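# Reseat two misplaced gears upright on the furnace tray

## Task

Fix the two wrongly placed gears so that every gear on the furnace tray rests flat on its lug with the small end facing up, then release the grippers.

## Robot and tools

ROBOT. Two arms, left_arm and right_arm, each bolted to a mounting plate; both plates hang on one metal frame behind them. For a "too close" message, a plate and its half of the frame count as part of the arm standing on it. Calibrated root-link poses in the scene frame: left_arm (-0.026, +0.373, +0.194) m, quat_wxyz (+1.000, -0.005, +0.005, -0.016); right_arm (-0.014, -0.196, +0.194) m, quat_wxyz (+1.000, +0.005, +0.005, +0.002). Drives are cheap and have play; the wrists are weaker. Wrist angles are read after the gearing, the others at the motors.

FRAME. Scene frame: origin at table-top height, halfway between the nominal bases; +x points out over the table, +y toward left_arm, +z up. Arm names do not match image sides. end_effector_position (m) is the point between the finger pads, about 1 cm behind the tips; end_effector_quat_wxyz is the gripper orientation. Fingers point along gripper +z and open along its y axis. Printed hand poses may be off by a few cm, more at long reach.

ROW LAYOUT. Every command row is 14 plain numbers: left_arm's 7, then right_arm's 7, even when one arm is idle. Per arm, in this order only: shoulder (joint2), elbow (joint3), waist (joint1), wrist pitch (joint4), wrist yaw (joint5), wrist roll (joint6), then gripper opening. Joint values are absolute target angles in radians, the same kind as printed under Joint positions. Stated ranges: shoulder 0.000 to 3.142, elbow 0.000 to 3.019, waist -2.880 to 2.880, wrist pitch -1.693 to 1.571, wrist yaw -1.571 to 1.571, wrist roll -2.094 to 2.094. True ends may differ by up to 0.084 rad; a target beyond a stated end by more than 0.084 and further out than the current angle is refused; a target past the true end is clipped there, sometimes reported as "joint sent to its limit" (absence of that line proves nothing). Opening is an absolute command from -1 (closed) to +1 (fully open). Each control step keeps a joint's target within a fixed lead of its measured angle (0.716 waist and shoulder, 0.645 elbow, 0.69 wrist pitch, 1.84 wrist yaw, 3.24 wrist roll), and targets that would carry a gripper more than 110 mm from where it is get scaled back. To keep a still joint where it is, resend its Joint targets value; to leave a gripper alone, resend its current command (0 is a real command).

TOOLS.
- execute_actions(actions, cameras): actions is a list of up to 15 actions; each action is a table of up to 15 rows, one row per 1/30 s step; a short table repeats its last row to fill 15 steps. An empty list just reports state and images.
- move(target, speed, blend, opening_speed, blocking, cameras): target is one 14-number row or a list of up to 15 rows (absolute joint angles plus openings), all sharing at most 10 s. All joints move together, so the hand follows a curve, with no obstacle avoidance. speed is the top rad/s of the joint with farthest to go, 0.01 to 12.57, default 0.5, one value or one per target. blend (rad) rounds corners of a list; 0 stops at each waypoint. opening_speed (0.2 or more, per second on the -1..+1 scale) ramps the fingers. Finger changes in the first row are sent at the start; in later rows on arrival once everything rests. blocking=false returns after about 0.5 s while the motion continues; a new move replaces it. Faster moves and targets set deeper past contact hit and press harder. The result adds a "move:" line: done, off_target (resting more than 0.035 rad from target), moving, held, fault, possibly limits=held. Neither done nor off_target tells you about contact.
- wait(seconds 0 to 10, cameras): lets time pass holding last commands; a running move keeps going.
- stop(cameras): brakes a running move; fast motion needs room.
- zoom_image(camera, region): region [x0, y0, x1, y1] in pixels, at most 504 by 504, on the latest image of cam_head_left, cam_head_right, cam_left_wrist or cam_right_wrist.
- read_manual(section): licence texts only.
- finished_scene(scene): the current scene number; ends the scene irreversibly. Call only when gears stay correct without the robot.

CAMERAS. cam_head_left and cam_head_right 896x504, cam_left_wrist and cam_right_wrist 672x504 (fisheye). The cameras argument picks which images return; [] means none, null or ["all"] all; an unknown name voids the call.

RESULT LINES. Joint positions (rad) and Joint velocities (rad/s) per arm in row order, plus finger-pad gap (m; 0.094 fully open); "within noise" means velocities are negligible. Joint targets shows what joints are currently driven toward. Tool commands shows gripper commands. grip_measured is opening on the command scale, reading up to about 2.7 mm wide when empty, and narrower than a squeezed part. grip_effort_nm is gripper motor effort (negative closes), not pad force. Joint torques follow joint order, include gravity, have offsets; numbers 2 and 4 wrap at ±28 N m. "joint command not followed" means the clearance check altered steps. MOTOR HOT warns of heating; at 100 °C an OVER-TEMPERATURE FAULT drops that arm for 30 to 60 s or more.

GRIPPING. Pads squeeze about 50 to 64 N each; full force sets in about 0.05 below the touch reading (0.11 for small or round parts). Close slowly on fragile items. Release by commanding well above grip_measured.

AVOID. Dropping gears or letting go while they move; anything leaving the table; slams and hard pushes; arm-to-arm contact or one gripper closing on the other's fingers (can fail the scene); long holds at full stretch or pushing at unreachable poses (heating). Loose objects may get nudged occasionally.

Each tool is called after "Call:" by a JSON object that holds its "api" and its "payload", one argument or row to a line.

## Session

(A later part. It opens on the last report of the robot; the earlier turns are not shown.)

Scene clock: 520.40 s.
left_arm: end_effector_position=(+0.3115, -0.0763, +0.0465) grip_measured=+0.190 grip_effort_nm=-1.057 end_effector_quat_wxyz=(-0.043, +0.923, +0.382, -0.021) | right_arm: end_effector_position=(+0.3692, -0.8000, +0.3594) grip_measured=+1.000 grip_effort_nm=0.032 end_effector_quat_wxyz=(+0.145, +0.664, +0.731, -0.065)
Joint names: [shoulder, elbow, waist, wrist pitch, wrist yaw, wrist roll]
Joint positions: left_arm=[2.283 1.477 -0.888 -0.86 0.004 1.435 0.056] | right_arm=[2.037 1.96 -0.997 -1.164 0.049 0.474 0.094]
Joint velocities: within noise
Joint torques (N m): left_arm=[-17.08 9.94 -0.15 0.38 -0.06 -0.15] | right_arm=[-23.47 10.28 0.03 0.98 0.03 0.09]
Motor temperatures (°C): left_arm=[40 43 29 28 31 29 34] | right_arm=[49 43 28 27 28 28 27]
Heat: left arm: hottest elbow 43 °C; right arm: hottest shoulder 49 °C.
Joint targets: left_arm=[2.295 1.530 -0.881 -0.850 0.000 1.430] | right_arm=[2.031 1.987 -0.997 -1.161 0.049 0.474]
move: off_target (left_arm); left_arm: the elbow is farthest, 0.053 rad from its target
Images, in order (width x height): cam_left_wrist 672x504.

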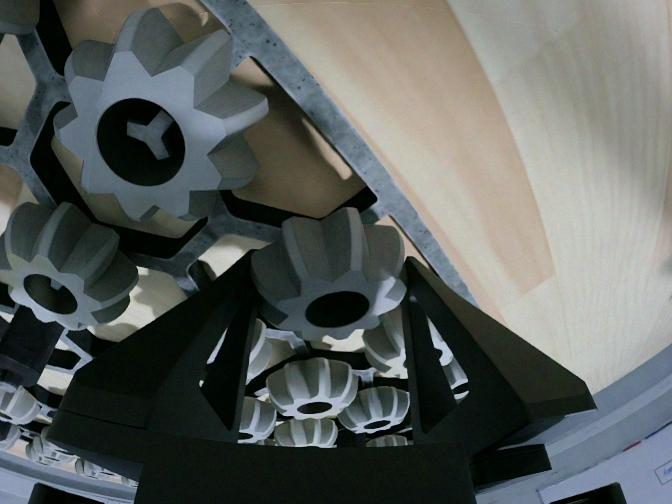

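Call:
{"api": "move", "payload": {
  "target": [
    [2.304,1.53,-0.881,-0.840,0.0,1.43,-0.1,2.031,1.987,-0.997,-1.161,0.049,0.474,1]
  ],
  "speed": 0.03,
  "cameras": []
}}

Call:
{"api": "move", "payload": {
  "target": [
    [2.312,1.53,-0.881,-0.832,0.0,1.43,-0.1,2.031,1.987,-0.997,-1.161,0.049,0.474,1]
  ],
  "speed": 0.03,
  "cameras": ["cam_left_wrist"]
}}

Call:
{"api": "zoom_image", "payload": {
  "camera": "cam_left_wrist",
  "region": [220, 170, 440, 350]
}}

Scene clock: 527.87 s.
left_arm: end_effector_position=(+0.3112, -0.0761, +0.0420) grip_measured=+0.190 grip_effort_nm=-1.053 end_effector_quat_wxyz=(-0.043, +0.923, +0.382, -0.021) | right_arm: end_effector_position=(+0.3692, -0.8000, +0.3594) grip_measured=+1.000 grip_effort_nm=0.032 end_effector_quat_wxyz=(+0.145, +0.664, +0.731, -0.065)
Joint names: [shoulder, elbow, waist, wrist pitch, wrist yaw, wrist roll]
Joint positions: left_arm=[2.291 1.477 -0.888 -0.852 0.004 1.435 0.056] | right_arm=[2.037 1.96 -0.997 -1.164 0.049 0.474 0.094]
Joint velocities: within noise
Joint torques (N m): left_arm=[-16.97 9.88 -0.21 0.4 -0.06 -0.15] | right_arm=[-23.47 10.25 0.03 0.99 0.03 0.09]
Motor temperatures (°C): left_arm=[41 44 29 28 31 29 34] | right_arm=[49 43 28 27 28 28 27]
Heat: left arm: hottest elbow 44 °C; right arm: hottest shoulder 49 °C.
Joint targets: left_arm=[2.304 1.530 -0.881 -0.842 0.000 1.430] | right_arm=[2.031 1.987 -0.997 -1.161 0.049 0.474]
move: off_target (left_arm); left_arm: the elbow is farthest, 0.053 rad from its target
No camera images: "cameras" was empty.

Scene clock: 528.57 s.
left_arm: end_effector_position=(+0.3114, -0.0759, +0.0411) grip_measured=+0.190 grip_effort_nm=-1.048 end_effector_quat_wxyz=(-0.043, +0.923, +0.382, -0.020) | right_arm: end_effector_position=(+0.3692, -0.8000, +0.3594) grip_measured=+1.000 grip_effort_nm=0.037 end_effector_quat_wxyz=(+0.145, +0.664, +0.731, -0.065)
Joint names: [shoulder, elbow, waist, wrist pitch, wrist yaw, wrist roll]
Joint positions: left_arm=[2.293 1.477 -0.888 -0.85 0.003 1.435 0.056] | right_arm=[2.037 1.96 -0.997 -1.164 0.049 0.474 0.094]
Joint velocities: within noise
Joint torques (N m): left_arm=[-16.44 9.87 -0.26 0.65 -0.06 -0.14] | right_arm=[-23.36 10.28 0.15 0.99 0.03 0.09]
Motor temperatures (°C): left_arm=[41 44 29 28 31 29 34] | right_arm=[49 43 28 27 28 28 27]
Heat: left arm: hottest elbow 44 °C; right arm: hottest shoulder 49 °C.
Joint targets: left_arm=[2.312 1.530 -0.881 -0.835 -0.001 1.430] | right_arm=[2.031 1.987 -0.997 -1.161 0.049 0.474]
move: off_target (left_arm); left_arm: the elbow is farthest, 0.053 rad from its target
Images, in order (width x height): cam_left_wrist 672x504.

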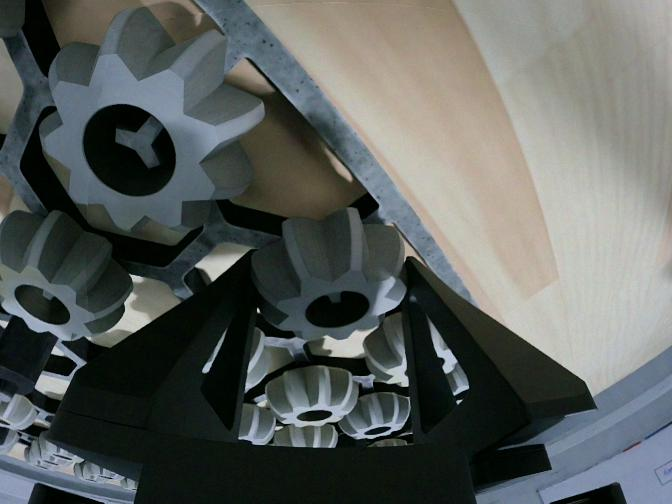

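Scaled by 2.291 from the camera's 672x504 image, which has a finer 960x720 frame.

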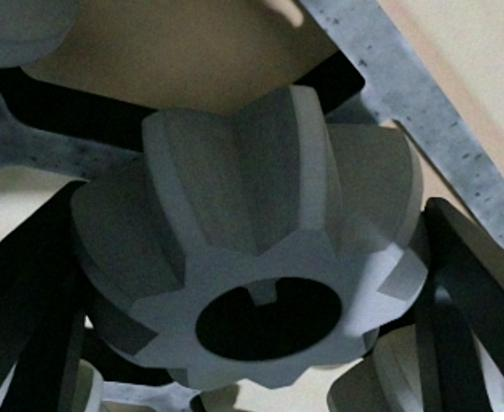

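Call:
{"api": "move", "payload": {
  "target": [
    [2.322,1.53,-0.881,-0.822,0.0,1.43,-0.1,2.031,1.987,-0.997,-1.161,0.049,0.474,1]
  ],
  "speed": 0.03,
  "cameras": []
}}

Call:
{"api": "move", "payload": {
  "target": [
    [2.312,1.525,-0.884,-0.832,0.0,1.43,0.38,2.031,1.987,-0.997,-1.161,0.049,0.474,1]
  ],
  "opening_speed": 0.2,
  "cameras": ["cam_left_wrist"]
}}

Call:
{"api": "zoom_image", "payload": {
  "camera": "cam_left_wrist",
  "region": [200, 170, 460, 370]
}}

Scene clock: 535.30 s.
left_arm: end_effector_position=(+0.3113, -0.0758, +0.0409) grip_measured=+0.190 grip_effort_nm=-1.053 end_effector_quat_wxyz=(-0.044, +0.923, +0.382, -0.020) | right_arm: end_effector_position=(+0.3692, -0.8000, +0.3594) grip_measured=+1.000 grip_effort_nm=0.037 end_effector_quat_wxyz=(+0.145, +0.664, +0.731, -0.065)
Joint names: [shoulder, elbow, waist, wrist pitch, wrist yaw, wrist roll]
Joint positions: left_arm=[2.293 1.477 -0.888 -0.85 0.003 1.435 0.056] | right_arm=[2.037 1.96 -0.997 -1.164 0.049 0.474 0.094]
Joint velocities: within noise
Joint torques (N m): left_arm=[-15.85 9.91 -0.26 1.22 0 -0.14] | right_arm=[-23.36 10.29 0.03 0.99 0.03 0.09]
Motor temperatures (°C): left_arm=[41 44 29 28 31 29 34] | right_arm=[49 43 28 27 28 28 27]
Heat: left arm: hottest elbow 44 °C; right arm: hottest shoulder 49 °C.
Joint targets: left_arm=[2.322 1.530 -0.881 -0.823 0.000 1.430] | right_arm=[2.031 1.987 -0.997 -1.161 0.049 0.474]
move: off_target (left_arm); left_arm: the elbow is farthest, 0.053 rad from its target
No camera images: "cameras" was empty.

Scene clock: 537.90 s.
left_arm: end_effector_position=(+0.3137, -0.0789, +0.0419) grip_measured=+0.377 grip_effort_nm=0.110 end_effector_quat_wxyz=(-0.038, +0.923, +0.382, -0.019) | right_arm: end_effector_position=(+0.3692, -0.8000, +0.3594) grip_measured=+1.000 grip_effort_nm=0.032 end_effector_quat_wxyz=(+0.145, +0.664, +0.731, -0.065)
Joint names: [shoulder, elbow, waist, wrist pitch, wrist yaw, wrist roll]
Joint positions: left_arm=[2.293 1.482 -0.888 -0.844 0.003 1.435 0.065] | right_arm=[2.037 1.96 -0.997 -1.164 0.049 0.474 0.094]
Joint velocities: within noise
Joint torques (N m): left_arm=[-16.62 9.2 -0.44 0.58 -0.01 -0.15] | right_arm=[-23.47 10.29 -0.03 0.98 0.03 0.09]
Motor temperatures (°C): left_arm=[41 44 29 28 31 29 34] | right_arm=[49 43 28 27 28 28 27]
Heat: left arm: hottest elbow 44 °C; right arm: hottest shoulder 49 °C.
Joint targets: left_arm=[2.312 1.525 -0.884 -0.831 0.000 1.430] | right_arm=[2.031 1.987 -0.997 -1.161 0.049 0.474]
move: off_target (left_arm); left_arm: the elbow is farthest, 0.043 rad from its target
Images, in order (width x height): cam_left_wrist 672x504.

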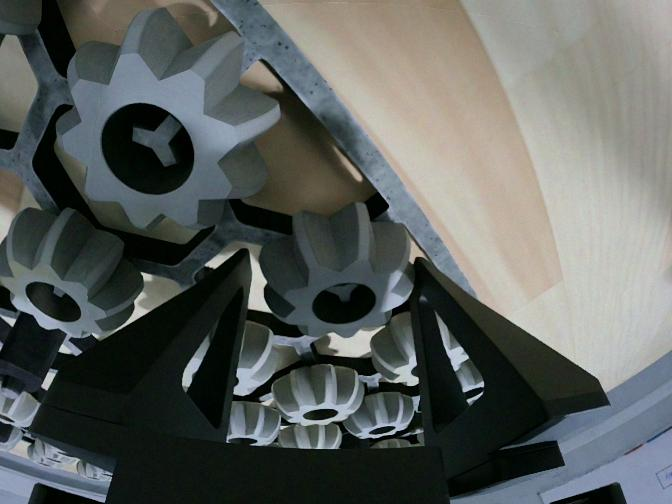

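Scaled by 1.938 from the camera's 672x504 image, which has a finer 960x720 frame.

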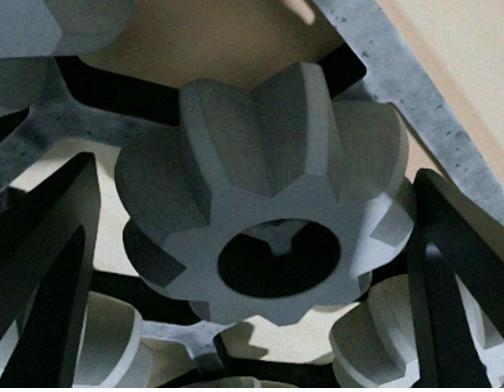

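Call:
{"api": "move", "payload": {
  "target": [
    [2.305,1.525,-0.884,-0.870,0.0,1.43,0.38,2.031,1.987,-0.997,-1.161,0.049,0.474,1],
    [2.305,1.525,-0.884,-0.870,0.0,1.43,0.47,2.031,1.987,-0.997,-1.161,0.049,0.474,1],
    [2.10,1.525,-0.884,-1.06,0.0,1.43,0.47,2.031,1.987,-0.997,-1.161,0.049,0.474,1]
  ],
  "opening_speed": 0.3,
  "speed": [0.05,0.05,0.12],
  "cameras": ["cam_left_wrist"]
}}

Call:
{"api": "zoom_image", "payload": {
  "camera": "cam_left_wrist",
  "region": [180, 80, 480, 330]
}}

Call:
{"api": "move", "payload": {
  "target": [
    [1.9,1.25,-0.4,-0.9,0,0.8,0.6,2.031,1.987,-0.997,-1.161,0.049,0.474,1],
    [1.542,1.137,1.0,-0.989,0.0,0.389,0.6,2.031,1.987,-0.997,-1.161,0.049,0.474,1]
  ],
  "speed": 0.6,
  "cameras": ["cam_head_left","cam_head_right"]
}}

Call:
{"api": "zoom_image", "payload": {
  "camera": "cam_head_left",
  "region": [256, 126, 406, 340]
}}

Call:
{"api": "zoom_image", "payload": {
  "camera": "cam_head_left",
  "region": [400, 126, 556, 340]
}}

Call:
{"api": "zoom_image", "payload": {
  "camera": "cam_head_left",
  "region": [350, 230, 450, 335]
}}

Call:
{"api": "zoom_image", "payload": {
  "camera": "cam_head_right",
  "region": [350, 230, 480, 340]
}}

Scene clock: 557.20 s.
left_arm: end_effector_position=(+0.3104, -0.0721, +0.1444) grip_measured=+0.468 grip_effort_nm=0.105 end_effector_quat_wxyz=(-0.050, +0.922, +0.382, -0.022) | right_arm: end_effector_position=(+0.3692, -0.8000, +0.3594) grip_measured=+1.000 grip_effort_nm=0.037 end_effector_quat_wxyz=(+0.145, +0.664, +0.731, -0.065)
Joint names: [shoulder, elbow, waist, wrist pitch, wrist yaw, wrist roll]
Joint positions: left_arm=[2.114 1.485 -0.888 -1.05 0.003 1.435 0.069] | right_arm=[2.037 1.96 -0.997 -1.164 0.049 0.474 0.094]
Joint velocities: within noise
Joint torques (N m): left_arm=[-18.43 10 -0.32 -0.58 -0.01 -0.15] | right_arm=[-23.41 10.26 0.09 0.99 0.04 0.09]
Motor temperatures (°C): left_arm=[41 43 29 28 31 29 33] | right_arm=[49 43 28 27 28 28 27]
Heat: left arm: hottest elbow 43 °C; right arm: hottest shoulder 49 °C.
Joint targets: left_arm=[2.100 1.525 -0.884 -1.061 0.000 1.430] | right_arm=[2.031 1.987 -0.997 -1.161 0.049 0.474]
move: off_target (left_arm); target 2's new numbers were sent with left_arm's elbow 0.043 rad from that target; left_arm: the elbow is farthest, 0.040 rad from its target
Images, in order (width x height): cam_left_wrist 672x504.

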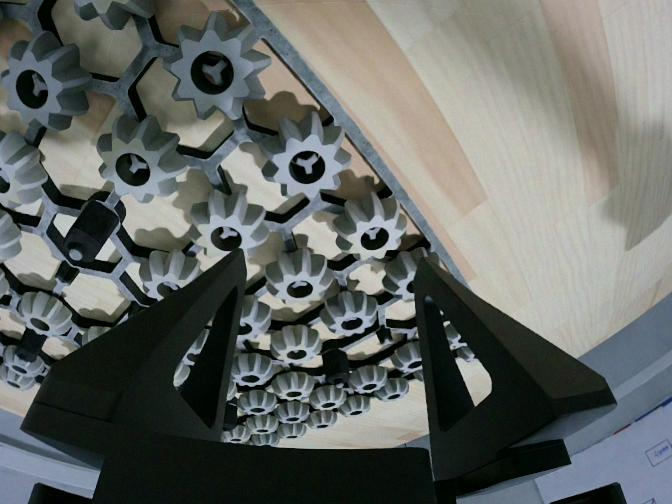

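Scaled by 1.680 from the camera's 672x504 image, which has a finer 960x720 frame.

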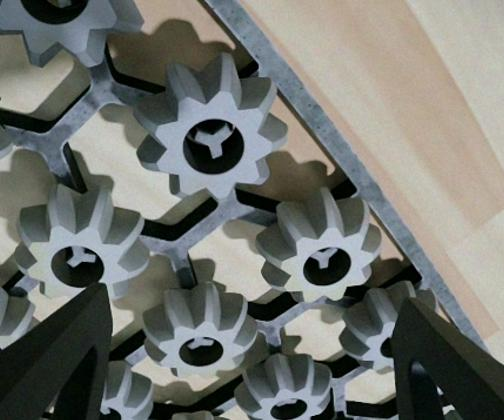

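Scene clock: 561.47 s.
left_arm: end_effector_position=(+0.2457, +0.7711, +0.3048) grip_measured=+0.598 grip_effort_nm=0.095 end_effector_quat_wxyz=(+0.067, -0.276, +0.957, +0.056) | right_arm: end_effector_position=(+0.3692, -0.8000, +0.3594) grip_measured=+1.000 grip_effort_nm=0.042 end_effector_quat_wxyz=(+0.145, +0.664, +0.731, -0.065)
Joint names: [shoulder, elbow, waist, wrist pitch, wrist yaw, wrist roll]
Joint positions: left_arm=[1.554 1.149 1.006 -0.976 0.003 0.414 0.075] | right_arm=[2.037 1.96 -0.997 -1.164 0.049 0.474 0.094]
Joint velocities: within noise
Joint torques (N m): left_arm=[-12.69 7.58 -1.03 0.09 -0.08 -0.27] | right_arm=[-23.36 10.26 0.03 0.98 0.03 0.08]
Motor temperatures (°C): left_arm=[41 43 29 28 31 29 33] | right_arm=[49 43 28 27 28 28 27]
Heat: left arm: hottest elbow 43 °C; right arm: hottest shoulder 49 °C.
Joint targets: left_arm=[1.542 1.137 1.000 -0.988 0.000 0.398] | right_arm=[2.031 1.987 -0.997 -1.161 0.049 0.474]
move: done
Images, in order (width x height): cam_head_left 896x504, cam_head_right 896x504.

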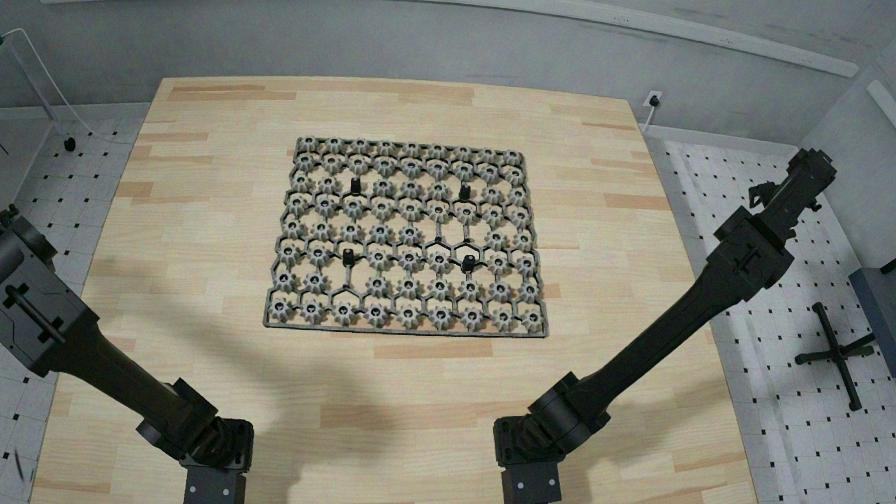

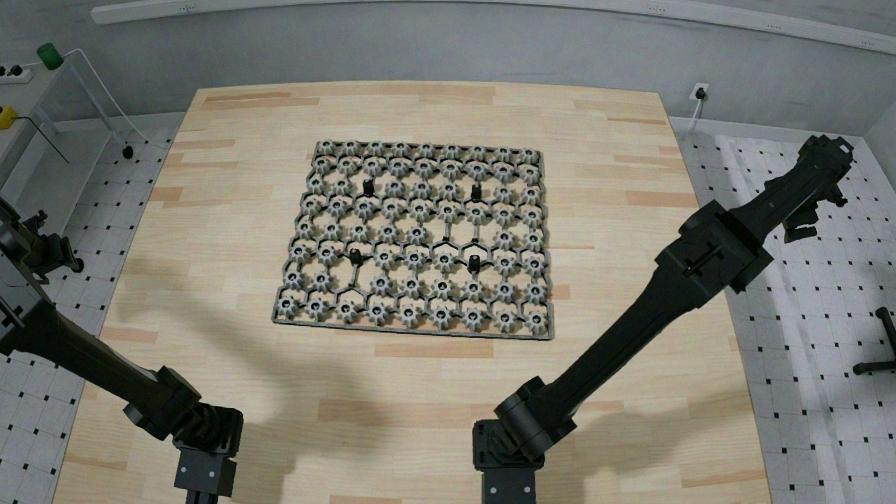

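Scaled by 2.355 from the camera's 896x504 image, which has a finer 1280x720 frame.

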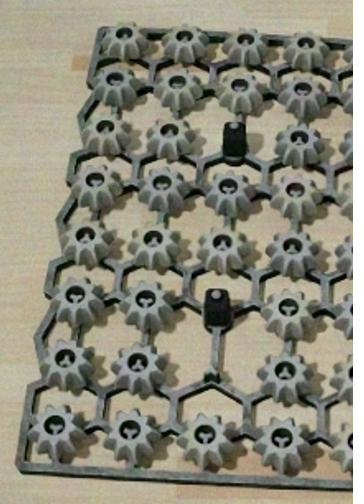

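Scaled by 2.355 from the camera's 896x504 image, which has a finer 1280x720 frame.

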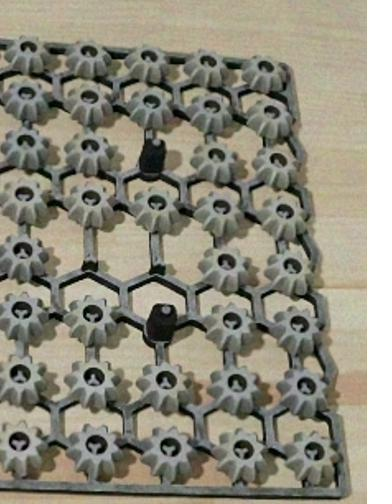

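Scaled by 4.800 from the camera's 896x504 image, which has a finer 1280x720 frame.

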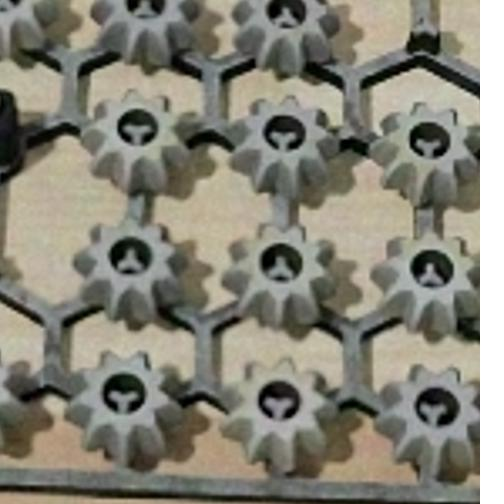

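Scaled by 3.877 from the camera's 896x504 image, which has a finer 1280x720 frame.

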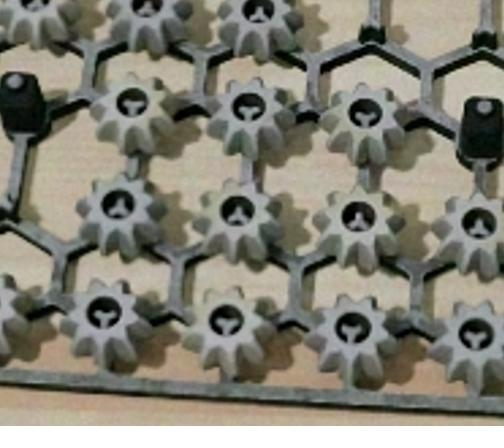

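Call:
{"api": "finished_scene", "payload": {
  "scene": 2
}}

The scene is finished: the task was done.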